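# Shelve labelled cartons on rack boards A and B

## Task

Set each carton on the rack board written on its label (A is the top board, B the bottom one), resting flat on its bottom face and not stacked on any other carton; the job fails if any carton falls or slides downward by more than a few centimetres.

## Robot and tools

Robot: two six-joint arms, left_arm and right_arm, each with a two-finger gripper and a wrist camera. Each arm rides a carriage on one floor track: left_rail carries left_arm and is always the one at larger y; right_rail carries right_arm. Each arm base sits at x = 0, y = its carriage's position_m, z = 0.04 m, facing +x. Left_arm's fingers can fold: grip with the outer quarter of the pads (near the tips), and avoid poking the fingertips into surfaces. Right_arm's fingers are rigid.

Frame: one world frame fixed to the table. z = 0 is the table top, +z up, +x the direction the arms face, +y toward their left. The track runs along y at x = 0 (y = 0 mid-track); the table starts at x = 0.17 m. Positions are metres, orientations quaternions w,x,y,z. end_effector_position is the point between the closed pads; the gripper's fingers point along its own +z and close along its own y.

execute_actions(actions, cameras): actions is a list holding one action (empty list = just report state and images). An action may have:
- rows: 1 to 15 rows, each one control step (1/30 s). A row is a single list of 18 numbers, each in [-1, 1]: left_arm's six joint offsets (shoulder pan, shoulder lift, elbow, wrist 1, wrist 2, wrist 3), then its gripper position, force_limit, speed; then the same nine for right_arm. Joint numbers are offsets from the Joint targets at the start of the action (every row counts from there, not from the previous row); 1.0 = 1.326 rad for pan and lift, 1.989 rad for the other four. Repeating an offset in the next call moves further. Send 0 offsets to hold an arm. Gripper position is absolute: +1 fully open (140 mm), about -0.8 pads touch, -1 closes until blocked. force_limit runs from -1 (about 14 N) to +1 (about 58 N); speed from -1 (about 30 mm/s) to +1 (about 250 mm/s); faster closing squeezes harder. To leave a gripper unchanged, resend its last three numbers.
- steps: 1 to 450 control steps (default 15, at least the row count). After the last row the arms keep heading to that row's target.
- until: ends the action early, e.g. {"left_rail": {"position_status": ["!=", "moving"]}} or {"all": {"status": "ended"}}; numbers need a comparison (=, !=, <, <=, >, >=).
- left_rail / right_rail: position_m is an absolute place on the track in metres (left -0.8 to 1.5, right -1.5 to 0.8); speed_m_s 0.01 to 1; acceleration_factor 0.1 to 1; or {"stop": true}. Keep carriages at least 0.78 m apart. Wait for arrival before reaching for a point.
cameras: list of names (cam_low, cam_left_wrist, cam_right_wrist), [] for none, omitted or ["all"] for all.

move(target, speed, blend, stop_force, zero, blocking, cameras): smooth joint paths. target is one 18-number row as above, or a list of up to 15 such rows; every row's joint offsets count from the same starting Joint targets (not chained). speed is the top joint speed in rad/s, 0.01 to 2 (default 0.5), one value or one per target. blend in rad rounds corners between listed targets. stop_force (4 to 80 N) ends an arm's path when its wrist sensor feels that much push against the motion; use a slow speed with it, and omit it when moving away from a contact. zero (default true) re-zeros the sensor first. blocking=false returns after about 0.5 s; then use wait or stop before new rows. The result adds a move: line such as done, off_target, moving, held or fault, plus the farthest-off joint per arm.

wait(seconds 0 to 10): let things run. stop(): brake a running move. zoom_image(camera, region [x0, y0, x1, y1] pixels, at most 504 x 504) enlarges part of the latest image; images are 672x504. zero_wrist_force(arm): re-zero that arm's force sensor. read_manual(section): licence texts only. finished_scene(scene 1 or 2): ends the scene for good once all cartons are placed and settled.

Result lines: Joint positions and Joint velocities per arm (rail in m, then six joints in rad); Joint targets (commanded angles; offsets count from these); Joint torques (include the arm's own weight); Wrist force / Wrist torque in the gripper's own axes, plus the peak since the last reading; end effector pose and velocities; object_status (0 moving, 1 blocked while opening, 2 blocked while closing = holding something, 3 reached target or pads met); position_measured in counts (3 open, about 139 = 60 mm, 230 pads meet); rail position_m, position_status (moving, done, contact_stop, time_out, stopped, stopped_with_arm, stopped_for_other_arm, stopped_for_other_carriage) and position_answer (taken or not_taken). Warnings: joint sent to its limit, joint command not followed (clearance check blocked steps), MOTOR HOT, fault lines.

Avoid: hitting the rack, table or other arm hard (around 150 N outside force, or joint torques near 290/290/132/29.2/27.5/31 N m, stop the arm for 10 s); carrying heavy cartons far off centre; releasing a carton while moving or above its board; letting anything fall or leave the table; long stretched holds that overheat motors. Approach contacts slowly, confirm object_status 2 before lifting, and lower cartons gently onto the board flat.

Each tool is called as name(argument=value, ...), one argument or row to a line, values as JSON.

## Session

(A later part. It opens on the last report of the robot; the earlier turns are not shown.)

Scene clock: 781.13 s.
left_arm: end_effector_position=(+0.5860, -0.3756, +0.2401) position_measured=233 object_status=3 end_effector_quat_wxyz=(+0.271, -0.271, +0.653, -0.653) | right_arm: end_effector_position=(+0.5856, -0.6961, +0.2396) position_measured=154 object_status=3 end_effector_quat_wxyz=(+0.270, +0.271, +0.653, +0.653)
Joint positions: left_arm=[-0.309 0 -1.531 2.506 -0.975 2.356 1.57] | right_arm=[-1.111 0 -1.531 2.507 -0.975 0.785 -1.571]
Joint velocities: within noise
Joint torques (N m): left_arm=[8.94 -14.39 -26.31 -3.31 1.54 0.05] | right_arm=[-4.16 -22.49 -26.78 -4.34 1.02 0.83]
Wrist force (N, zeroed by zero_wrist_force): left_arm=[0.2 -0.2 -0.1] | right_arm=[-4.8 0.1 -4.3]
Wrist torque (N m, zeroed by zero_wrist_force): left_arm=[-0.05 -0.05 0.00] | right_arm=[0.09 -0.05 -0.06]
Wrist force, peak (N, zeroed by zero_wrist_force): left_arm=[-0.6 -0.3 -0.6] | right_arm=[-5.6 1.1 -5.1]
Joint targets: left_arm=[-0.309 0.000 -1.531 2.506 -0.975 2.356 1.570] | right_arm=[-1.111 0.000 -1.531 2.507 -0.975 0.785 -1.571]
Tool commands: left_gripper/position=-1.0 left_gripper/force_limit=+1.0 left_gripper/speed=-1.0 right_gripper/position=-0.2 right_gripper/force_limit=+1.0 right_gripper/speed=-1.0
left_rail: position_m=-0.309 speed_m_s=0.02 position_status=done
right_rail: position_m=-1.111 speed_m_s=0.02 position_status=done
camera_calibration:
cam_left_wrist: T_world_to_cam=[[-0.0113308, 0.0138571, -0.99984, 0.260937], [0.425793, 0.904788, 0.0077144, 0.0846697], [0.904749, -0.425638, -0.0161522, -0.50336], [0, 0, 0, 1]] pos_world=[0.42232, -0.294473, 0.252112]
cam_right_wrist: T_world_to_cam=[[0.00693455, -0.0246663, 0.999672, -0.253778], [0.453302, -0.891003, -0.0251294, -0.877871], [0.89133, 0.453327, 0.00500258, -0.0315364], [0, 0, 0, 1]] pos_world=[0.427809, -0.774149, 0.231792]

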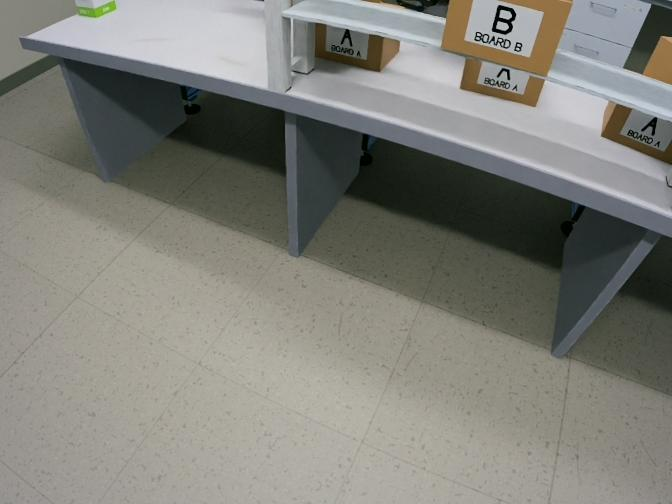

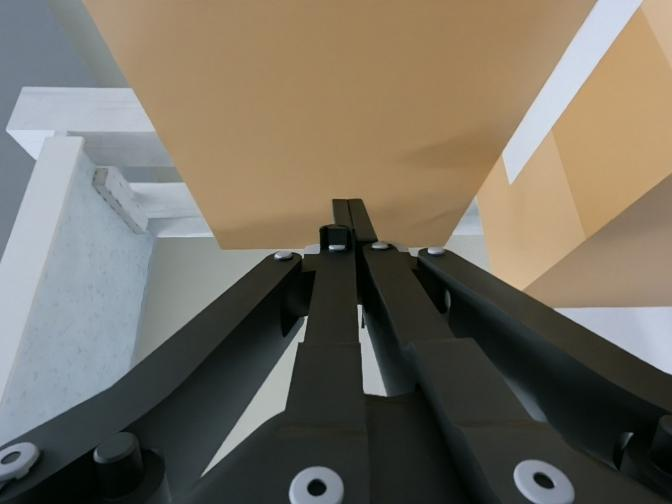

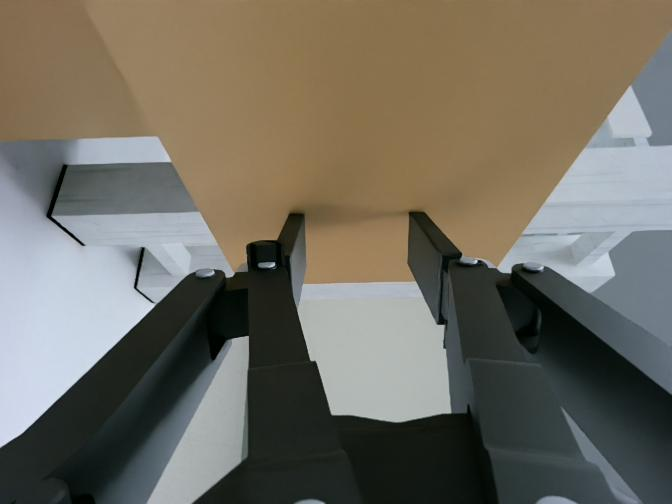

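execute_actions(
  actions=[
    {"left_rail":{"position_m":-0.313},"right_rail":{"position_m":-1.111},"steps":60,"until":{"all":{"status":"ended"}}},
  ],
  cameras=[],
)

execute_actions(
  actions=[
    {"left_rail":{"position_m":-0.316},"right_rail":{"position_m":-1.109},"steps":60,"until":{"all":{"status":"ended"}}},
  ],
  cameras=[],
)

Scene clock: 785.00 s.
left_arm: end_effector_position=(+0.5860, -0.3795, +0.2401) position_measured=233 object_status=3 end_effector_quat_wxyz=(+0.271, -0.271, +0.653, -0.653) end_effector_velocity=(-0.001, -0.001, -0.001) end_effector_angular_velocity=(+0.001, +0.001, -0.001) | right_arm: end_effector_position=(+0.5856, -0.6961, +0.2396) position_measured=154 object_status=3 end_effector_quat_wxyz=(+0.270, +0.271, +0.653, +0.653)
Joint positions: left_arm=[-0.313 0 -1.531 2.506 -0.975 2.356 1.57] | right_arm=[-1.111 0 -1.531 2.507 -0.975 0.785 -1.571]
Joint velocities: left_arm=[-0.001 -0.001 0.001 0.001 0 0 0.001] | right_arm=[within noise]
Joint torques (N m): left_arm=[9.49 -15.16 -33.03 -1.97 1.43 0.59] | right_arm=[-4.09 -23.7 -31.18 -2.89 -4.57 0.82]
Wrist force (N, zeroed by zero_wrist_force): left_arm=[0.1 -0.6 0.0] | right_arm=[-4.5 0.6 -4.6]
Wrist torque (N m, zeroed by zero_wrist_force): left_arm=[-0.11 -0.01 0.00] | right_arm=[0.09 -0.10 -0.06]
Wrist force, peak (N, zeroed by zero_wrist_force): left_arm=[0.6 -0.1 0.4] | right_arm=[-5.2 1.3 -4.5]
Joint targets: left_arm=[-0.313 0.000 -1.531 2.506 -0.975 2.356 1.570] | right_arm=[-1.111 0.000 -1.531 2.507 -0.975 0.785 -1.571]
Tool commands: left_gripper/position=-1.0 left_gripper/force_limit=+1.0 left_gripper/speed=-1.0 right_gripper/position=-0.2 right_gripper/force_limit=+1.0 right_gripper/speed=-1.0
left_rail: position_m=-0.313 speed_m_s=0.02 position_status=done
right_rail: position_m=-1.111 speed_m_s=0.02 position_status=done
No camera images: "cameras" was empty.

Scene clock: 785.43 s.
left_arm: end_effector_position=(+0.5860, -0.3826, +0.2401) position_measured=233 object_status=3 end_effector_quat_wxyz=(+0.271, -0.271, +0.653, -0.653) | right_arm: end_effector_position=(+0.5856, -0.6939, +0.2396) position_measured=154 object_status=3 end_effector_quat_wxyz=(+0.270, +0.271, +0.653, +0.653)
Joint positions: left_arm=[-0.316 0 -1.531 2.506 -0.975 2.356 1.57] | right_arm=[-1.109 0 -1.531 2.507 -0.975 0.785 -1.571]
Joint velocities: within noise
Joint torques (N m): left_arm=[11.17 -13.72 -33.67 -1.48 1.38 0.75] | right_arm=[-4.6 -22.32 -32.02 -2.71 -4.76 0.93]
Wrist force (N, zeroed by zero_wrist_force): left_arm=[0.0 -0.2 -0.1] | right_arm=[-4.8 0.3 -4.1]
Wrist torque (N m, zeroed by zero_wrist_force): left_arm=[-0.04 -0.01 0.00] | right_arm=[0.12 -0.02 -0.06]
Wrist force, peak (N, zeroed by zero_wrist_force): left_arm=[0.7 -0.4 0.4] | right_arm=[-7.3 1.2 -6.5]
Joint targets: left_arm=[-0.316 0.000 -1.531 2.506 -0.975 2.356 1.570] | right_arm=[-1.109 0.000 -1.531 2.507 -0.975 0.785 -1.571]
Tool commands: left_gripper/position=-1.0 left_gripper/force_limit=+1.0 left_gripper/speed=-1.0 right_gripper/position=-0.2 right_gripper/force_limit=+1.0 right_gripper/speed=-1.0
left_rail: position_m=-0.316 speed_m_s=0.02 position_status=done
right_rail: position_m=-1.109 speed_m_s=0.02 position_status=done
No camera images: "cameras" was empty.

execute_actions(
  actions=[
    {"left_rail":{"position_m":-0.322},"steps":60,"until":{"all":{"status":"ended"}}},
  ],
  cameras=[],
)

execute_actions(
  actions=[
    {"left_rail":{"position_m":-0.326},"steps":60,"until":{"all":{"status":"ended"}}},
  ],
  cameras=["cam_left_wrist"],
)

Scene clock: 790.80 s.
left_arm: end_effector_position=(+0.5860, -0.3885, +0.2401) position_measured=233 object_status=3 end_effector_quat_wxyz=(+0.271, -0.271, +0.653, -0.653) | right_arm: end_effector_position=(+0.5856, -0.6941, +0.2396) position_measured=154 object_status=3 end_effector_quat_wxyz=(+0.270, +0.271, +0.653, +0.653)
Joint positions: left_arm=[-0.322 0 -1.531 2.506 -0.975 2.356 1.57] | right_arm=[-1.109 0 -1.531 2.507 -0.975 0.785 -1.571]
Joint velocities: within noise
Joint torques (N m): left_arm=[9.4 -17.69 -39.55 -0.24 1.75 0.33] | right_arm=[-4.01 -22.93 -28.88 -1.57 -4.04 0.89]
Wrist force (N, zeroed by zero_wrist_force): left_arm=[0.1 -0.2 -0.1] | right_arm=[-3.5 1.0 -2.5]
Wrist torque (N m, zeroed by zero_wrist_force): left_arm=[-0.03 -0.01 0.00] | right_arm=[0.14 -0.02 -0.06]
Wrist force, peak (N, zeroed by zero_wrist_force): left_arm=[-0.5 0.0 -0.8] | right_arm=[-4.8 1.2 -4.4]
Joint targets: left_arm=[-0.322 0.000 -1.531 2.506 -0.975 2.356 1.570] | right_arm=[-1.109 0.000 -1.531 2.507 -0.975 0.785 -1.571]
Tool commands: left_gripper/position=-1.0 left_gripper/force_limit=+1.0 left_gripper/speed=-1.0 right_gripper/position=-0.2 right_gripper/force_limit=+1.0 right_gripper/speed=-1.0
left_rail: position_m=-0.322 speed_m_s=0.02 position_status=done
right_rail: position_m=-1.109 speed_m_s=0.02 position_status=done
No camera images: "cameras" was empty.

Scene clock: 791.30 s.
left_arm: end_effector_position=(+0.5860, -0.3926, +0.2401) position_measured=233 object_status=3 end_effector_quat_wxyz=(+0.271, -0.271, +0.653, -0.653) | right_arm: end_effector_position=(+0.5856, -0.6941, +0.2396) position_measured=154 object_status=3 end_effector_quat_wxyz=(+0.270, +0.271, +0.653, +0.653)
Joint positions: left_arm=[-0.326 0 -1.531 2.506 -0.975 2.356 1.57] | right_arm=[-1.109 0 -1.531 2.507 -0.975 0.785 -1.571]
Joint velocities: within noise
Joint torques (N m): left_arm=[9.16 -17.04 -39.71 0.15 1.43 0.34] | right_arm=[-3.57 -24.6 -29.08 -1 -3.87 0.72]
Wrist force (N, zeroed by zero_wrist_force): left_arm=[-1.1 0.4 -5.4] | right_arm=[-2.7 -0.1 -6.3]
Wrist torque (N m, zeroed by zero_wrist_force): left_arm=[-0.03 -0.05 0.01] | right_arm=[0.09 0.04 -0.05]
Wrist force, peak (N, zeroed by zero_wrist_force): left_arm=[-1.2 -2.0 -8.1] | right_arm=[-2.9 -0.7 -6.5]
Joint targets: left_arm=[-0.326 0.000 -1.531 2.506 -0.975 2.356 1.570] | right_arm=[-1.109 0.000 -1.531 2.507 -0.975 0.785 -1.571]
Tool commands: left_gripper/position=-1.0 left_gripper/force_limit=+1.0 left_gripper/speed=-1.0 right_gripper/position=-0.2 right_gripper/force_limit=+1.0 right_gripper/speed=-1.0
left_rail: position_m=-0.326 speed_m_s=0.02 position_status=done
right_rail: position_m=-1.109 speed_m_s=0.02 position_status=done
camera_calibration:
cam_left_wrist: T_world_to_cam=[[-0.0113341, 0.013857, -0.99984, 0.261174], [0.425786, 0.904791, 0.00771301, 0.100047], [0.904753, -0.425631, -0.0161551, -0.51059], [0, 0, 0, 1]] pos_world=[0.422319, -0.311464, 0.252112]
Images, in order (width x height): cam_left_wrist 672x504.

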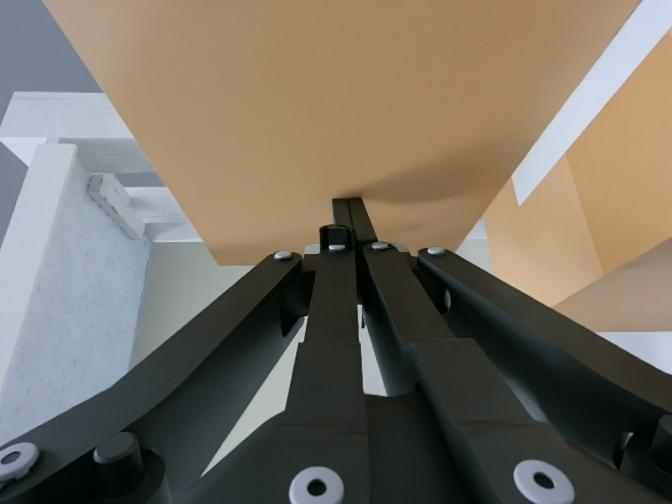

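execute_actions(
  actions=[
    {"left_rail":{"position_m":-0.3295},"right_rail":{"position_m":-1.1055},"steps":60,"until":{"all":{"status":"ended"}}},
  ],
  cameras=[],
)

execute_actions(
  actions=[
    {"left_rail":{"position_m":-0.3315},"right_rail":{"position_m":-1.1035},"steps":60,"until":{"all":{"status":"ended"}}},
  ],
  cameras=[],
)

Scene clock: 796.77 s.
left_arm: end_effector_position=(+0.5860, -0.3959, +0.2402) position_measured=233 object_status=3 end_effector_quat_wxyz=(+0.271, -0.271, +0.653, -0.653) | right_arm: end_effector_position=(+0.5856, -0.6907, +0.2396) position_measured=154 object_status=3 end_effector_quat_wxyz=(+0.270, +0.271, +0.653, +0.653)
Joint positions: left_arm=[-0.329 0 -1.531 2.506 -0.975 2.355 1.57] | right_arm=[-1.106 0 -1.531 2.507 -0.975 0.785 -1.571]
Joint velocities: within noise
Joint torques (N m): left_arm=[-23.12 -17.79 -36.97 0 10.47 0.67] | right_arm=[17.3 -26.09 -27.26 0.42 -3.58 0.96]
Wrist force (N, zeroed by zero_wrist_force): left_arm=[-34.1 -3.4 -40.1] | right_arm=[-31.5 1.5 -37.5]
Wrist torque (N m, zeroed by zero_wrist_force): left_arm=[0.11 -0.85 -0.05] | right_arm=[0.35 -0.33 0.11]
Wrist force, peak (N, zeroed by zero_wrist_force): left_arm=[-34.1 -3.4 -40.1] | right_arm=[-31.5 1.5 -37.5]
Joint targets: left_arm=[-0.330 0.000 -1.531 2.506 -0.975 2.356 1.570] | right_arm=[-1.105 0.000 -1.531 2.507 -0.975 0.785 -1.571]
Tool commands: left_gripper/position=-1.0 left_gripper/force_limit=+1.0 left_gripper/speed=-1.0 right_gripper/position=-0.2 right_gripper/force_limit=+1.0 right_gripper/speed=-1.0
left_rail: position_m=-0.329 speed_m_s=0.02 position_status=done
right_rail: position_m=-1.106 position_m_goal=-1.105 speed_m_s=0.02 position_status=done
No camera images: "cameras" was empty.

Scene clock: 797.17 s.
left_arm: end_effector_position=(+0.5860, -0.3978, +0.2402) position_measured=233 object_status=3 end_effector_quat_wxyz=(+0.271, -0.271, +0.653, -0.653) end_effector_velocity=(+0.000, -0.001, +0.000) end_effector_angular_velocity=(+0.000, -0.001, +0.000) | right_arm: end_effector_position=(+0.5857, -0.6888, +0.2396) position_measured=154 object_status=3 end_effector_quat_wxyz=(+0.271, +0.271, +0.653, +0.653) end_effector_velocity=(+0.000, +0.001, +0.000) end_effector_angular_velocity=(+0.000, -0.001, +0.001)
Joint positions: left_arm=[-0.331 0 -1.531 2.506 -0.975 2.355 1.57] | right_arm=[-1.104 0 -1.531 2.507 -0.975 0.785 -1.571]
Joint velocities: left_arm=[-0.001 -0.001 0 -0.001 0.001 0 0] | right_arm=[0.001 0 0 0 -0.001 -0.001 0]
Joint torques (N m): left_arm=[-47.62 -15.75 -33.44 -0.15 16.86 0.18] | right_arm=[43.42 -25.65 -27.42 0.35 -16.46 0.84]
Wrist force (N, zeroed by zero_wrist_force): left_arm=[-58.6 -3.8 -62.6] | right_arm=[-59.8 3.3 -62.1]
Wrist torque (N m, zeroed by zero_wrist_force): left_arm=[0.02 -1.56 -0.03] | right_arm=[0.37 -0.70 0.02]
Wrist force, peak (N, zeroed by zero_wrist_force): left_arm=[-58.6 -3.8 -62.6] | right_arm=[-59.8 3.3 -62.1]
Joint targets: left_arm=[-0.332 0.000 -1.531 2.506 -0.975 2.356 1.570] | right_arm=[-1.103 0.000 -1.531 2.507 -0.975 0.785 -1.571]
Tool commands: left_gripper/position=-1.0 left_gripper/force_limit=+1.0 left_gripper/speed=-1.0 right_gripper/position=-0.2 right_gripper/force_limit=+1.0 right_gripper/speed=-1.0
left_rail: position_m=-0.331 position_m_goal=-0.332 speed_m_s=0.02 position_status=done
right_rail: position_m=-1.104 position_m_goal=-1.103 speed_m_s=0.02 position_status=done
No camera images: "cameras" was empty.

move(
  target=[
    [0,-0.0492,-0.0113,0.0439,0,0,-1,1,-1,0,-0.0492,-0.0113,0.0439,0,0,-0.2,1,-1],
    [0,-0.1396,-0.0411,0.1339,0,0,-1,1,-1,0,-0.1396,-0.0411,0.1339,0,0,-0.2,1,-1],
  ],
  speed=0.09,
  blend=0.02,
)

Scene clock: 812.27 s.
left_arm: end_effector_position=(+0.5863, -0.3980, +0.3355) position_measured=233 object_status=3 end_effector_quat_wxyz=(+0.271, -0.271, +0.653, -0.653) | right_arm: end_effector_position=(+0.5861, -0.6885, +0.3350) position_measured=154 object_status=3 end_effector_quat_wxyz=(+0.271, +0.270, +0.653, +0.653)
Joint positions: left_arm=[-0.332 0 -1.716 2.425 -0.709 2.356 1.57] | right_arm=[-1.103 0 -1.716 2.425 -0.709 0.785 -1.571]
Joint velocities: within noise
Joint torques (N m): left_arm=[-60.14 -53.02 -56.6 -0.76 31.16 0.62] | right_arm=[61.88 -41.19 -47.54 0.01 -30.58 0.92]
Wrist force (N, zeroed by zero_wrist_force): left_arm=[-62.2 8.3 -59.9] | right_arm=[-64.0 -8.6 -59.3]
Wrist torque (N m, zeroed by zero_wrist_force): left_arm=[-0.14 -1.76 0.11] | right_arm=[0.37 -0.87 -0.35]
Wrist force, peak (N, zeroed by zero_wrist_force): left_arm=[-61.2 -4.5 -65.5] | right_arm=[-63.1 3.2 -65.0]
Joint targets: left_arm=[-0.332 0.000 -1.716 2.425 -0.709 2.356 1.570] | right_arm=[-1.103 0.000 -1.716 2.425 -0.709 0.785 -1.571]
left_rail: position_m=-0.332 speed_m_s=0.02 position_status=done
right_rail: position_m=-1.103 speed_m_s=0.02 position_status=done
move: done
camera_calibration:
cam_left_wrist: T_world_to_cam=[[-0.010811, 0.0138571, -0.999846, 0.356298], [0.425792, 0.904786, 0.00793567, 0.103992], [0.904756, -0.425641, -0.0156819, -0.511861], [0, 0, 0, 1]] pos_world=[0.422682, -0.316897, 0.34739]
cam_right_wrist: T_world_to_cam=[[0.00641373, -0.0246657, 0.999675, -0.34859], [0.453346, -0.890987, -0.0248926, -0.869066], [0.891312, 0.453358, 0.00546755, -0.0359461], [0, 0, 0, 1]] pos_world=[0.428262, -0.766628, 0.32704]

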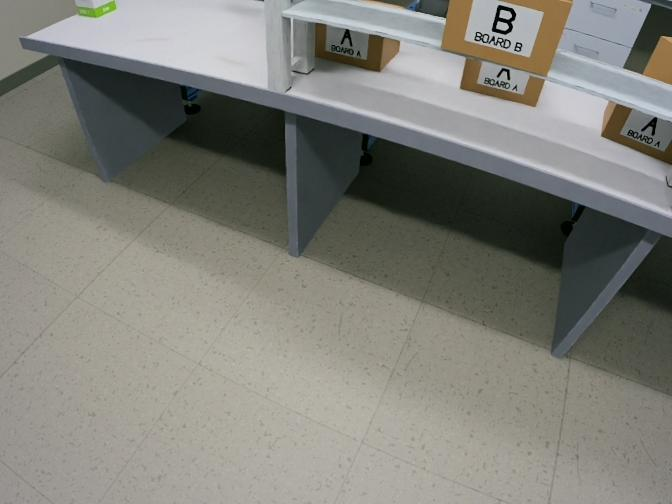

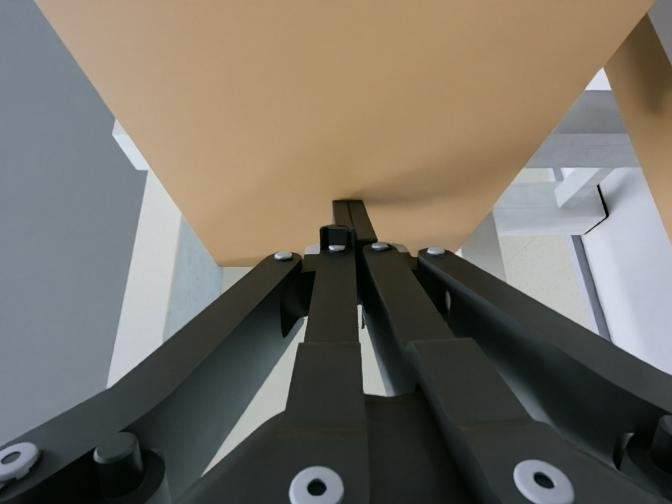

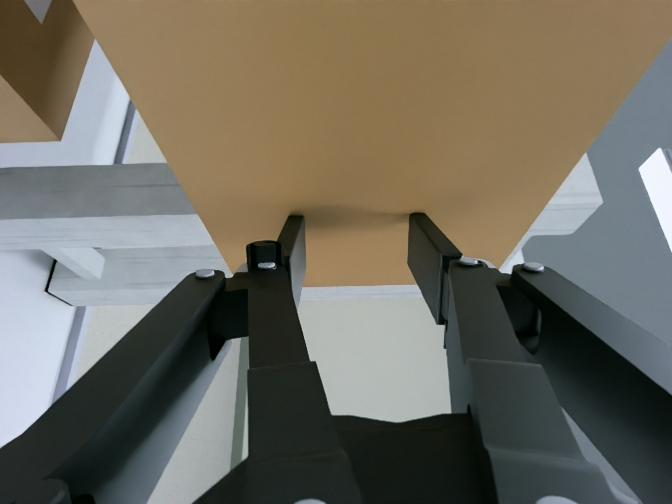

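execute_actions(
  actions=[
    {"left_rail":{"position_m":-0.3285},"right_rail":{"position_m":-1.1005},"steps":60,"until":{"all":{"status":"ended"}}},
  ],
  cameras=[],
)

execute_actions(
  actions=[
    {"left_rail":{"position_m":-0.3215},"right_rail":{"position_m":-1.0935},"steps":60,"until":{"all":{"status":"ended"}}},
  ],
  cameras=[],
)

Scene clock: 829.70 s.
left_arm: end_effector_position=(+0.5863, -0.3951, +0.3356) position_measured=233 object_status=3 end_effector_quat_wxyz=(+0.271, -0.271, +0.653, -0.653) | right_arm: end_effector_position=(+0.5861, -0.6855, +0.3350) position_measured=154 object_status=3 end_effector_quat_wxyz=(+0.271, +0.270, +0.653, +0.653)
Joint positions: left_arm=[-0.329 0 -1.716 2.425 -0.709 2.356 1.57] | right_arm=[-1.1 0 -1.716 2.425 -0.709 0.785 -1.571]
Joint velocities: within noise
Joint torques (N m): left_arm=[-51.63 -51.91 -51.38 -1.4 31.1 0.53] | right_arm=[60.25 -42.32 -41.3 -1.36 -30.33 0.71]
Wrist force (N, zeroed by zero_wrist_force): left_arm=[-61.7 8.2 -59.5] | right_arm=[-63.6 -8.5 -58.9]
Wrist torque (N m, zeroed by zero_wrist_force): left_arm=[-0.17 -1.74 0.11] | right_arm=[0.38 -0.87 -0.34]
Wrist force, peak (N, zeroed by zero_wrist_force): left_arm=[-66.6 9.0 -64.1] | right_arm=[-70.0 -8.6 -64.1]
Joint targets: left_arm=[-0.329 0.000 -1.716 2.425 -0.709 2.356 1.570] | right_arm=[-1.100 0.000 -1.716 2.425 -0.709 0.785 -1.571]
Tool commands: left_gripper/position=-1.0 left_gripper/force_limit=+1.0 left_gripper/speed=-1.0 right_gripper/position=-0.2 right_gripper/force_limit=+1.0 right_gripper/speed=-1.0
left_rail: position_m=-0.329 speed_m_s=0.02 position_status=done
right_rail: position_m=-1.100 position_m_goal=-1.101 speed_m_s=0.02 position_status=done
No camera images: "cameras" was empty.

Scene clock: 830.33 s.
left_arm: end_effector_position=(+0.5863, -0.3880, +0.3356) position_measured=233 object_status=3 end_effector_quat_wxyz=(+0.271, -0.271, +0.653, -0.653) | right_arm: end_effector_position=(+0.5861, -0.6785, +0.3350) position_measured=154 object_status=3 end_effector_quat_wxyz=(+0.271, +0.270, +0.653, +0.653)
Joint positions: left_arm=[-0.321 0 -1.716 2.425 -0.709 2.356 1.57] | right_arm=[-1.093 0 -1.716 2.425 -0.709 0.785 -1.571]
Joint velocities: within noise
Joint torques (N m): left_arm=[-50.5 -50.43 -49.8 -1.25 31.41 0.77] | right_arm=[60.82 -43.4 -40.38 -1.22 -30.52 0.75]
Wrist force (N, zeroed by zero_wrist_force): left_arm=[-61.4 8.7 -59.3] | right_arm=[-63.7 -9.1 -58.5]
Wrist torque (N m, zeroed by zero_wrist_force): left_arm=[-0.15 -1.78 0.11] | right_arm=[0.33 -0.81 -0.34]
Wrist force, peak (N, zeroed by zero_wrist_force): left_arm=[-61.9 8.1 -60.3] | right_arm=[-63.9 -8.6 -59.2]
Joint targets: left_arm=[-0.322 0.000 -1.716 2.425 -0.709 2.356 1.570] | right_arm=[-1.094 0.000 -1.716 2.425 -0.709 0.785 -1.571]
Tool commands: left_gripper/position=-1.0 left_gripper/force_limit=+1.0 left_gripper/speed=-1.0 right_gripper/position=-0.2 right_gripper/force_limit=+1.0 right_gripper/speed=-1.0
left_rail: position_m=-0.321 position_m_goal=-0.322 speed_m_s=0.02 position_status=done
right_rail: position_m=-1.093 position_m_goal=-1.094 speed_m_s=0.02 position_status=done
No camera images: "cameras" was empty.

Works. Goal: left -.131, right -.904 (ease 0.5 mm each). Try a longer step.

execute_actions(
  actions=[
    {"left_rail":{"position_m":-0.292,"speed_m_s":0.04,"acceleration_factor":0.3},"right_rail":{"position_m":-1.065,"speed_m_s":0.04,"acceleration_factor":0.3},"steps":90,"until":{"all":{"status":"ended"}}},
  ],
  cameras=[],
)

execute_actions(
  actions=[
    {"left_rail":{"position_m":-0.132},"right_rail":{"position_m":-0.9045},"steps":240,"until":{"all":{"status":"ended"}}},
  ],
)

Scene clock: 846.70 s.
left_arm: end_effector_position=(+0.5863, -0.3586, +0.3356) position_measured=233 object_status=3 end_effector_quat_wxyz=(+0.271, -0.271, +0.653, -0.653) end_effector_velocity=(+0.000, +0.000, +0.000) end_effector_angular_velocity=(+0.000, +0.000, -0.001) | right_arm: end_effector_position=(+0.5860, -0.6500, +0.3350) position_measured=154 object_status=3 end_effector_quat_wxyz=(+0.271, +0.270, +0.653, +0.653)
Joint positions: left_arm=[-0.292 0 -1.716 2.425 -0.709 2.356 1.57] | right_arm=[-1.065 0 -1.716 2.425 -0.709 0.785 -1.571]
Joint velocities: left_arm=[0.001 0 0 -0.001 0.001 0.001 0] | right_arm=[within noise]
Joint torques (N m): left_arm=[-43.9 -51.16 -42.44 -2.18 27.94 0.39] | right_arm=[56.63 -43.31 -32.66 -2.26 -27.49 0.98]
Wrist force (N, zeroed by zero_wrist_force): left_arm=[-54.8 8.5 -53.3] | right_arm=[-56.8 -9.1 -52.4]
Wrist torque (N m, zeroed by zero_wrist_force): left_arm=[-0.18 -1.60 0.11] | right_arm=[0.27 -0.74 -0.34]
Wrist force, peak (N, zeroed by zero_wrist_force): left_arm=[-62.7 8.7 -60.3] | right_arm=[-65.5 -9.6 -60.1]
Joint targets: left_arm=[-0.292 0.000 -1.716 2.425 -0.709 2.356 1.570] | right_arm=[-1.065 0.000 -1.716 2.425 -0.709 0.785 -1.571]
Tool commands: left_gripper/position=-1.0 left_gripper/force_limit=+1.0 left_gripper/speed=-1.0 right_gripper/position=-0.2 right_gripper/force_limit=+1.0 right_gripper/speed=-1.0
left_rail: position_m=-0.292 speed_m_s=0.04 position_status=done
right_rail: position_m=-1.065 speed_m_s=0.04 position_status=done
No camera images: "cameras" was empty.

Scene clock: 851.17 s.
left_arm: end_effector_position=(+0.5863, -0.1985, +0.3356) position_measured=233 object_status=3 end_effector_quat_wxyz=(+0.271, -0.271, +0.653, -0.653) | right_arm: end_effector_position=(+0.5861, -0.4896, +0.3350) position_measured=154 object_status=3 end_effector_quat_wxyz=(+0.271, +0.270, +0.653, +0.653)
Joint positions: left_arm=[-0.132 0 -1.716 2.425 -0.709 2.356 1.57] | right_arm=[-0.905 0 -1.716 2.425 -0.709 0.785 -1.571]
Joint velocities: within noise
Joint torques (N m): left_arm=[-36.83 -50.7 -36.19 -3.21 12.44 0.95] | right_arm=[33.57 -40.12 -33.06 -2.97 -10.07 0.53]
Wrist force (N, zeroed by zero_wrist_force): left_arm=[-58.5 7.9 -56.9] | right_arm=[-60.3 -8.7 -56.1]
Wrist torque (N m, zeroed by zero_wrist_force): left_arm=[-0.20 -1.70 0.11] | right_arm=[0.28 -0.80 -0.34]
Wrist force, peak (N, zeroed by zero_wrist_force): left_arm=[-58.8 9.0 -56.5] | right_arm=[-60.7 -9.7 -55.7]
Joint targets: left_arm=[-0.132 0.000 -1.716 2.425 -0.709 2.356 1.570] | right_arm=[-0.904 0.000 -1.716 2.425 -0.709 0.785 -1.571]
Tool commands: left_gripper/position=-1.0 left_gripper/force_limit=+1.0 left_gripper/speed=-1.0 right_gripper/position=-0.2 right_gripper/force_limit=+1.0 right_gripper/speed=-1.0
left_rail: position_m=-0.132 speed_m_s=0.04 position_status=done
right_rail: position_m=-0.905 position_m_goal=-0.904 speed_m_s=0.04 position_status=done
camera_calibration:
cam_left_wrist: T_world_to_cam=[[-0.0108005, 0.0138566, -0.999846, 0.353592], [0.425762, 0.9048, 0.00794022, -0.0765111], [0.904771, -0.425611, -0.0156719, -0.426947], [0, 0, 0, 1]] pos_world=[0.422683, -0.117385, 0.347454]
cam_right_wrist: T_world_to_cam=[[0.00640265, -0.0246661, 0.999675, -0.343741], [0.453317, -0.891002, -0.024888, -0.691809], [0.891326, 0.45333, 0.00547679, -0.126167], [0, 0, 0, 1]] pos_world=[0.428266, -0.567687, 0.327103]

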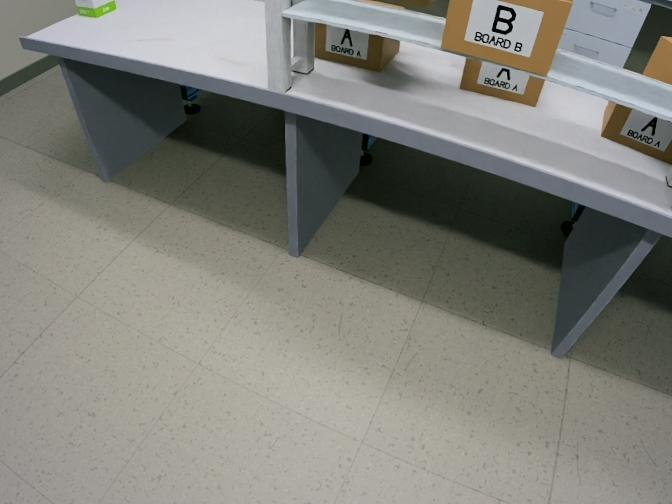

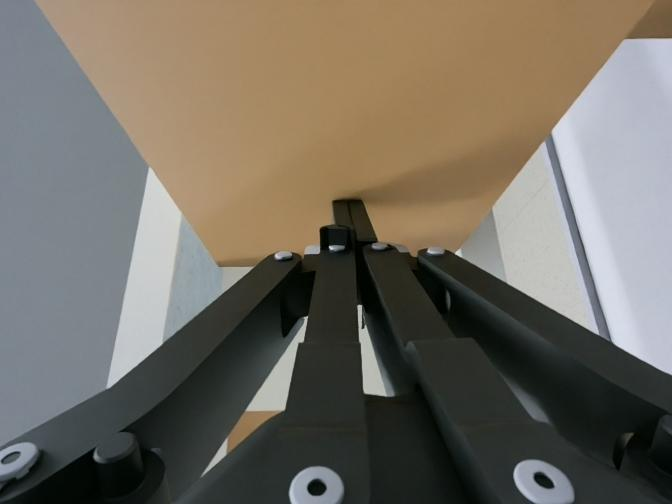

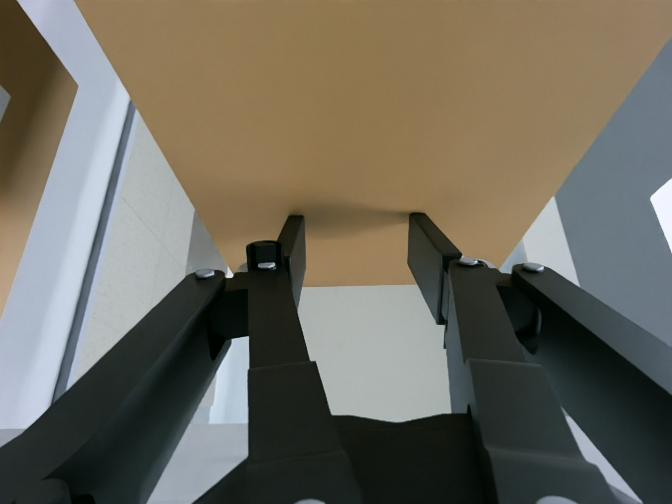

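move(
  target=[
    [0,0.0333,-0.0181,-0.0042,0,0,-1,1,-1,0,0.0333,-0.0181,-0.0042,0,0,-0.2,1,-1],
    [0,0.1227,-0.0743,-0.0075,0,0,-1,1,-1,0,0.1227,-0.0743,-0.0075,0,0,-0.2,1,-1],
    [0,0.1874,-0.1212,-0.0037,0,0,-1,1,-1,0,0.1874,-0.1212,-0.0037,0,0,-0.2,1,-1],
  ],
  speed=0.1,
  blend=0.02,
)

Scene clock: 862.13 s.
left_arm: end_effector_position=(+0.7352, -0.1985, +0.3356) position_measured=233 object_status=3 end_effector_quat_wxyz=(+0.271, -0.271, +0.653, -0.653) | right_arm: end_effector_position=(+0.7350, -0.4896, +0.3350) position_measured=154 object_status=3 end_effector_quat_wxyz=(+0.271, +0.270, +0.653, +0.653)
Joint positions: left_arm=[-0.132 0 -1.468 2.184 -0.717 2.356 1.57] | right_arm=[-0.904 0 -1.468 2.184 -0.716 0.785 -1.571]
Joint velocities: within noise
Joint torques (N m): left_arm=[-45.63 -35.23 -56.28 -0.69 28.13 1.27] | right_arm=[63.37 -47.92 -45.18 -0.64 -22.85 0.66]
Wrist force (N, zeroed by zero_wrist_force): left_arm=[-53.0 9.0 -51.2] | right_arm=[-54.7 -8.7 -50.2]
Wrist torque (N m, zeroed by zero_wrist_force): left_arm=[-0.26 -1.54 0.13] | right_arm=[0.38 -0.80 -0.26]
Wrist force, peak (N, zeroed by zero_wrist_force): left_arm=[-59.0 8.8 -57.2] | right_arm=[-61.2 -9.9 -56.3]
Joint targets: left_arm=[-0.132 0.000 -1.468 2.184 -0.717 2.356 1.570] | right_arm=[-0.904 0.000 -1.467 2.184 -0.716 0.785 -1.571]
left_rail: position_m=-0.132 speed_m_s=0.04 position_status=done
right_rail: position_m=-0.904 speed_m_s=0.04 position_status=done
move: done
camera_calibration:
cam_left_wrist: T_world_to_cam=[[-0.0108723, 0.0138569, -0.999845, 0.355277], [0.425787, 0.904789, 0.00790948, -0.139913], [0.904758, -0.425635, -0.0157372, -0.561647], [0, 0, 0, 1]] pos_world=[0.571591, -0.117389, 0.34749]
cam_right_wrist: T_world_to_cam=[[0.00647221, -0.0246661, 0.999675, -0.344688], [0.453316, -0.891002, -0.0249196, -0.759306], [0.891326, 0.45333, 0.00541478, -0.258875], [0, 0, 0, 1]] pos_world=[0.577179, -0.567689, 0.327056]

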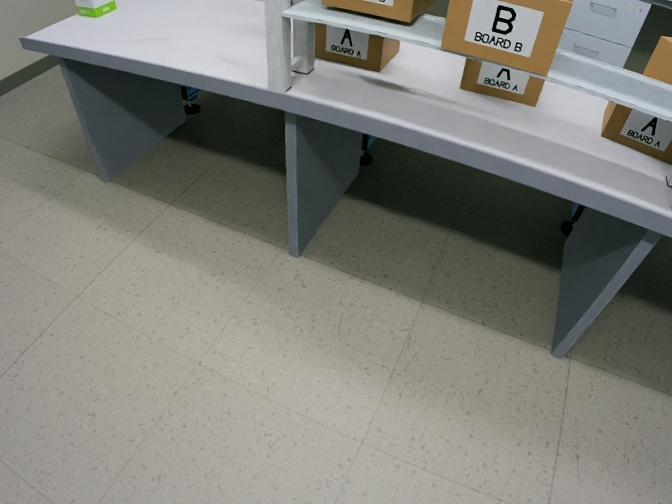

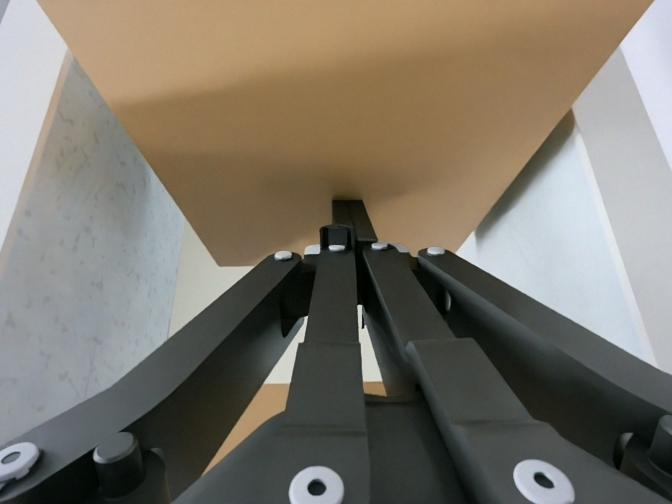

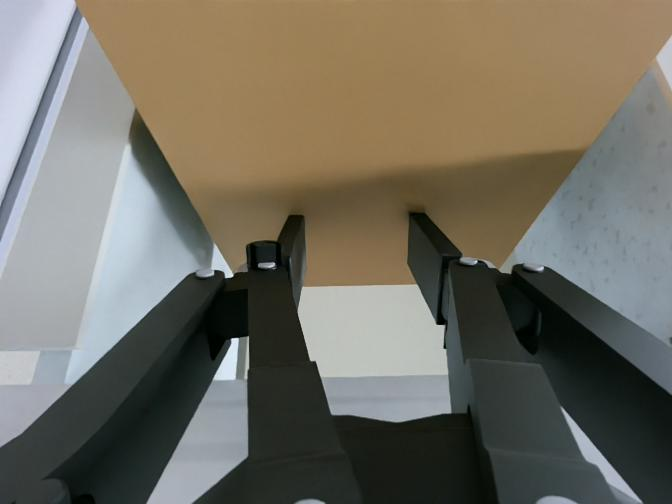

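move(
  target=[0,0.0256,0.0098,-0.0268,0,0,-1,1,-1,0,0.0256,0.0098,-0.0268,0,0,-0.2,1,-1],
  speed=0.03,
  stop_force=6,
  cameras=[],
)

Scene clock: 871.33 s.
left_arm: end_effector_position=(+0.7355, -0.1985, +0.3207) position_measured=233 object_status=3 end_effector_quat_wxyz=(+0.271, -0.271, +0.653, -0.653) | right_arm: end_effector_position=(+0.7352, -0.4896, +0.3209) position_measured=154 object_status=3 end_effector_quat_wxyz=(+0.271, +0.270, +0.653, +0.653)
Joint positions: left_arm=[-0.132 0 -1.448 2.195 -0.748 2.356 1.57] | right_arm=[-0.904 0 -1.448 2.195 -0.746 0.785 -1.571]
Joint velocities: within noise
Joint torques (N m): left_arm=[-52.75 -76.4 -51.67 -0.32 25.6 0.82] | right_arm=[64.88 -66.42 -43.59 -0.87 -27.66 0.85]
Wrist force (N, zeroed by zero_wrist_force): left_arm=[-53.1 4.3 -51.6] | right_arm=[-54.7 -6.6 -52.1]
Wrist torque (N m, zeroed by zero_wrist_force): left_arm=[-0.08 -1.47 0.05] | right_arm=[0.61 -0.78 -0.04]
Wrist force, peak (N, zeroed by zero_wrist_force): left_arm=[-53.9 6.7 -51.6] | right_arm=[-55.0 -6.0 -52.3]
Joint targets: left_arm=[-0.132 0.000 -1.448 2.195 -0.748 2.356 1.570] | right_arm=[-0.904 0.000 -1.448 2.195 -0.746 0.785 -1.571]
left_rail: position_m=-0.132 speed_m_s=0.04 position_status=done
right_rail: position_m=-0.904 speed_m_s=0.04 position_status=done
move: contact (left_arm, right_arm); left_arm: the wrist 1 is farthest, 0.022 rad from its target; right_arm: the wrist 1 is farthest, 0.023 rad from its target
No camera images: "cameras" was empty.

move(
  target=[0,0.0038,0.0015,-0.0038,0,0,-1,1,-1,0,0.0038,0.0015,-0.0038,0,0,-0.2,1,-1],
  speed=0.03,
  cameras=[],
)

Scene clock: 877.13 s.
left_arm: end_effector_position=(+0.7354, -0.1985, +0.3170) position_measured=233 object_status=3 end_effector_quat_wxyz=(+0.271, -0.271, +0.653, -0.653) | right_arm: end_effector_position=(+0.7351, -0.4896, +0.3173) position_measured=154 object_status=3 end_effector_quat_wxyz=(+0.271, +0.270, +0.653, +0.653)
Joint positions: left_arm=[-0.132 0 -1.443 2.198 -0.756 2.356 1.57] | right_arm=[-0.904 0 -1.444 2.198 -0.754 0.785 -1.571]
Joint velocities: within noise
Joint torques (N m): left_arm=[-55.02 -15.7 -18.91 -1.07 25.33 0.74] | right_arm=[64.87 -24.25 -15.25 -2.01 -27.42 0.57]
Wrist force (N, zeroed by zero_wrist_force): left_arm=[-49.8 -18.2 -59.8] | right_arm=[-53.7 20.8 -58.9]
Wrist torque (N m, zeroed by zero_wrist_force): left_arm=[0.41 -1.24 -0.24] | right_arm=[0.51 -0.65 0.80]
Wrist force, peak (N, zeroed by zero_wrist_force): left_arm=[-49.8 -18.2 -59.8] | right_arm=[-53.7 20.8 -58.9]
Joint targets: left_arm=[-0.132 0.000 -1.443 2.198 -0.756 2.356 1.570] | right_arm=[-0.904 0.000 -1.443 2.198 -0.754 0.785 -1.571]
left_rail: position_m=-0.132 speed_m_s=0.04 position_status=done
right_rail: position_m=-0.904 speed_m_s=0.04 position_status=done
move: done
No camera images: "cameras" was empty.

move(
  target=[0,-0.0022,-0.0008,0.0022,0,0,-1,1,-1,0,-0.0022,-0.0008,0.0022,0,0,-0.2,1,-1],
  speed=0.03,
  cameras=[],
)

execute_actions(
  actions=[
    {"left_rail":{"position_m":-0.117,"speed_m_s":0.02},"right_rail":{"position_m":-0.919,"speed_m_s":0.02},"steps":90,"until":{"all":{"status":"ended"}}},
  ],
)

Scene clock: 883.40 s.
left_arm: end_effector_position=(+0.7354, -0.1985, +0.3189) position_measured=233 object_status=3 end_effector_quat_wxyz=(+0.271, -0.271, +0.653, -0.653) | right_arm: end_effector_position=(+0.7351, -0.4896, +0.3191) position_measured=154 object_status=3 end_effector_quat_wxyz=(+0.270, +0.270, +0.653, +0.653)
Joint positions: left_arm=[-0.132 0 -1.445 2.197 -0.752 2.356 1.57] | right_arm=[-0.904 0 -1.446 2.196 -0.75 0.785 -1.571]
Joint velocities: within noise
Joint torques (N m): left_arm=[-55.01 -69.18 -47.02 1.34 25.42 0.98] | right_arm=[64.44 -57.08 -35.51 2.97 -19.78 0.66]
Wrist force (N, zeroed by zero_wrist_force): left_arm=[-54.8 -2.9 -48.9] | right_arm=[-57.6 6.3 -48.5]
Wrist torque (N m, zeroed by zero_wrist_force): left_arm=[0.07 -1.56 -0.05] | right_arm=[0.60 -0.85 0.38]
Wrist force, peak (N, zeroed by zero_wrist_force): left_arm=[-49.1 -18.5 -62.0] | right_arm=[-53.2 21.4 -61.4]
Joint targets: left_arm=[-0.132 0.000 -1.446 2.197 -0.752 2.356 1.570] | right_arm=[-0.904 0.000 -1.446 2.196 -0.750 0.785 -1.571]
left_rail: position_m=-0.132 speed_m_s=0.04 position_status=done
right_rail: position_m=-0.904 speed_m_s=0.04 position_status=done
move: done
No camera images: "cameras" was empty.

Scene clock: 884.50 s.
left_arm: end_effector_position=(+0.7354, -0.1835, +0.3190) position_measured=233 object_status=3 end_effector_quat_wxyz=(+0.271, -0.271, +0.653, -0.653) | right_arm: end_effector_position=(+0.7351, -0.5041, +0.3192) position_measured=154 object_status=3 end_effector_quat_wxyz=(+0.270, +0.270, +0.653, +0.653)
Joint positions: left_arm=[-0.117 0 -1.446 2.196 -0.752 2.356 1.57] | right_arm=[-0.919 0 -1.446 2.196 -0.75 0.785 -1.571]
Joint velocities: within noise
Joint torques (N m): left_arm=[10.59 -69 -34.52 -4.54 -1.59 1.39] | right_arm=[-17.55 -55.43 -25.5 -2.71 2.78 0.72]
Wrist force (N, zeroed by zero_wrist_force): left_arm=[0.1 0.0 0.0] | right_arm=[-2.4 3.6 -0.8]
Wrist torque (N m, zeroed by zero_wrist_force): left_arm=[0.00 -0.03 0.00] | right_arm=[0.77 0.84 -0.09]
Wrist force, peak (N, zeroed by zero_wrist_force): left_arm=[-54.7 -3.5 -49.0] | right_arm=[-57.4 7.1 -48.7]
Joint targets: left_arm=[-0.117 0.000 -1.446 2.197 -0.752 2.356 1.570] | right_arm=[-0.919 0.000 -1.446 2.196 -0.750 0.785 -1.571]
Tool commands: left_gripper/position=-1.0 left_gripper/force_limit=+1.0 left_gripper/speed=-1.0 right_gripper/position=-0.2 right_gripper/force_limit=+1.0 right_gripper/speed=-1.0
left_rail: position_m=-0.117 speed_m_s=0.02 position_status=done
right_rail: position_m=-0.919 speed_m_s=0.02 position_status=done
camera_calibration:
cam_left_wrist: T_world_to_cam=[[-0.0111163, 0.0138571, -0.999842, 0.338634], [0.425815, 0.904777, 0.00780534, -0.153408], [0.904742, -0.425661, -0.0159583, -0.555619], [0, 0, 0, 1]] pos_world=[0.571779, -0.102398, 0.330912]
cam_right_wrist: T_world_to_cam=[[0.00678767, -0.0246659, 0.999673, -0.329564], [0.453359, -0.890976, -0.0250622, -0.77264], [0.891302, 0.453381, 0.00513485, -0.252213], [0, 0, 0, 1]] pos_world=[0.577319, -0.582183, 0.311387]

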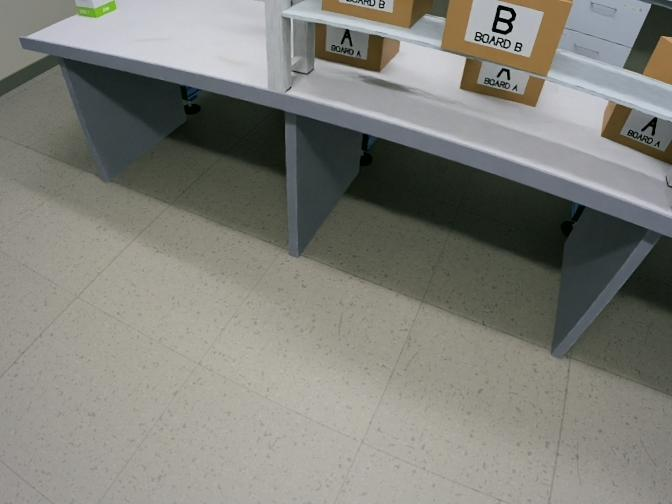

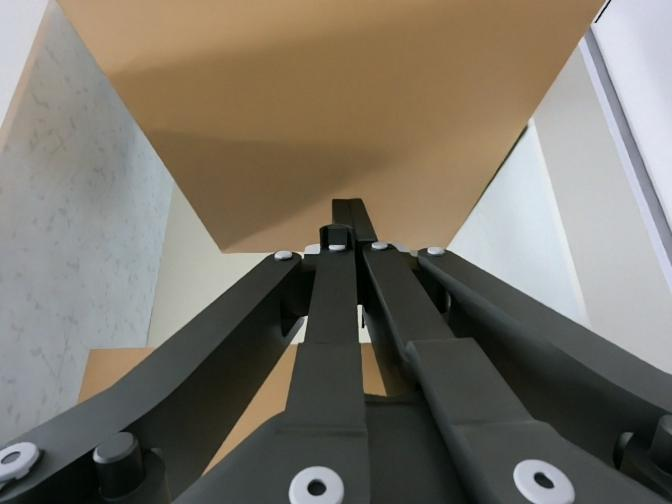

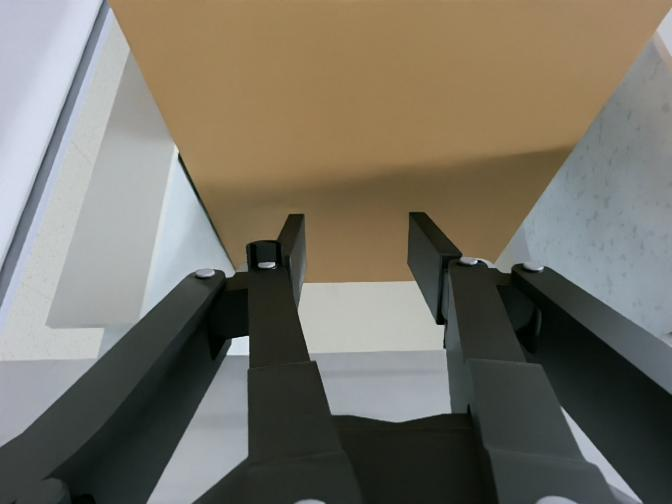

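move(
  target=[
    [0,-0.0752,0.0556,-0.0052,0,0,-1,1,-1,0,-0.0752,0.0556,-0.0052,0,0,-0.2,1,-1],
    [0,-0.1640,0.1119,-0.0023,0,0,-1,1,-1,0,-0.1640,0.1119,-0.0023,0,0,-0.2,1,-1],
  ],
  speed=0.12,
  blend=0.02,
)

Scene clock: 894.63 s.
left_arm: end_effector_position=(+0.6005, -0.1835, +0.3189) position_measured=233 object_status=3 end_effector_quat_wxyz=(+0.271, -0.271, +0.653, -0.653) | right_arm: end_effector_position=(+0.6002, -0.5041, +0.3191) position_measured=154 object_status=3 end_effector_quat_wxyz=(+0.270, +0.271, +0.653, +0.653)
Joint positions: left_arm=[-0.117 0 -1.663 2.419 -0.756 2.356 1.57] | right_arm=[-0.919 0 -1.664 2.418 -0.754 0.785 -1.571]
Joint velocities: within noise
Joint torques (N m): left_arm=[7.41 -49.99 -26.04 0.88 -1.56 1.47] | right_arm=[-5.37 -40.24 -25.49 1.25 2.82 0.85]
Wrist force (N, zeroed by zero_wrist_force): left_arm=[0.1 0.2 0.1] | right_arm=[-4.0 3.2 -1.0]
Wrist torque (N m, zeroed by zero_wrist_force): left_arm=[0.06 -0.02 -0.01] | right_arm=[0.70 0.90 0.04]
Wrist force, peak (N, zeroed by zero_wrist_force): left_arm=[1.3 0.0 -0.7] | right_arm=[-4.6 3.3 -1.0]
Joint targets: left_arm=[-0.117 0.000 -1.663 2.419 -0.756 2.356 1.570] | right_arm=[-0.919 0.000 -1.664 2.419 -0.754 0.785 -1.571]
left_rail: position_m=-0.117 speed_m_s=0.02 position_status=done
right_rail: position_m=-0.919 speed_m_s=0.02 position_status=done
move: done
camera_calibration:
cam_left_wrist: T_world_to_cam=[[-0.0116486, 0.0138569, -0.999836, 0.337381], [0.425793, 0.904789, 0.00757895, -0.0959069], [0.904746, -0.425635, -0.0164397, -0.433421], [0, 0, 0, 1]] pos_world=[0.436903, -0.102379, 0.330927]
cam_right_wrist: T_world_to_cam=[[0.00728832, -0.0246662, 0.999669, -0.328792], [0.453316, -0.890991, -0.0252896, -0.711393], [0.89132, 0.453351, 0.00468774, -0.131903], [0, 0, 0, 1]] pos_world=[0.44245, -0.582157, 0.31131]

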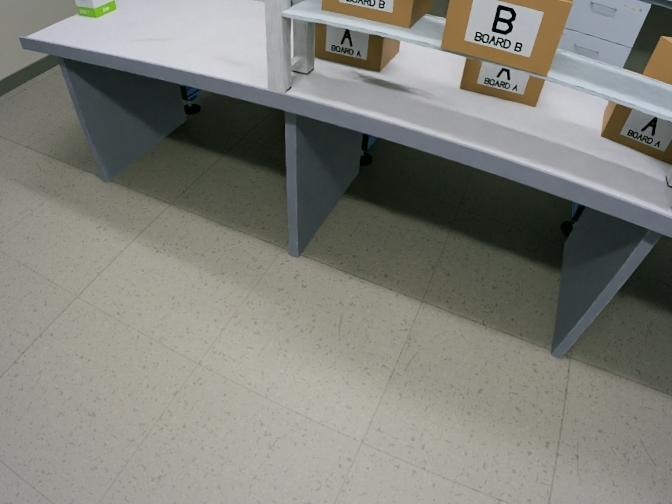

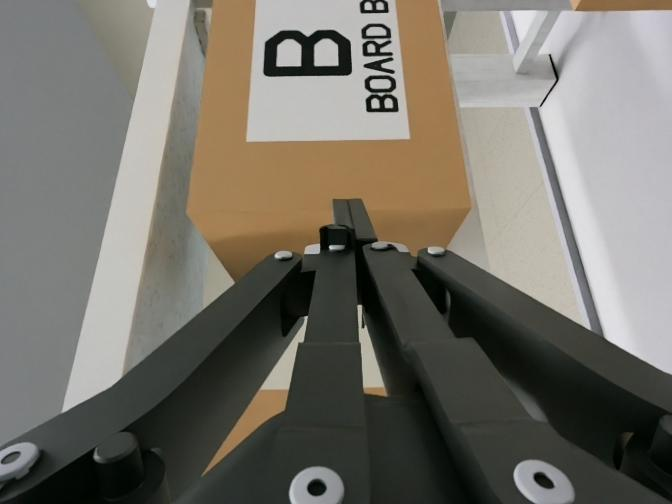

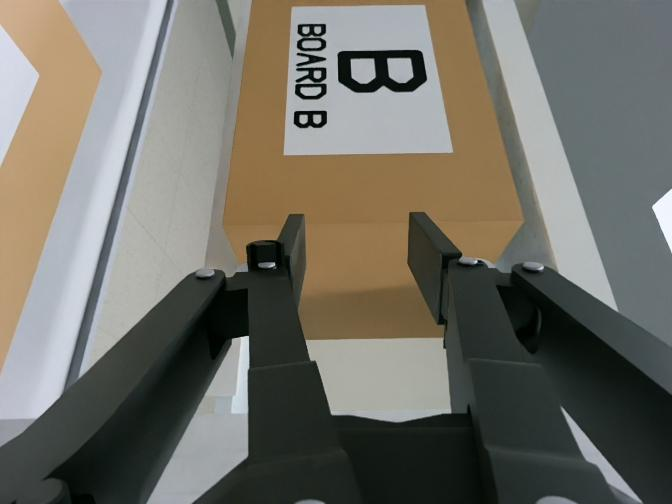

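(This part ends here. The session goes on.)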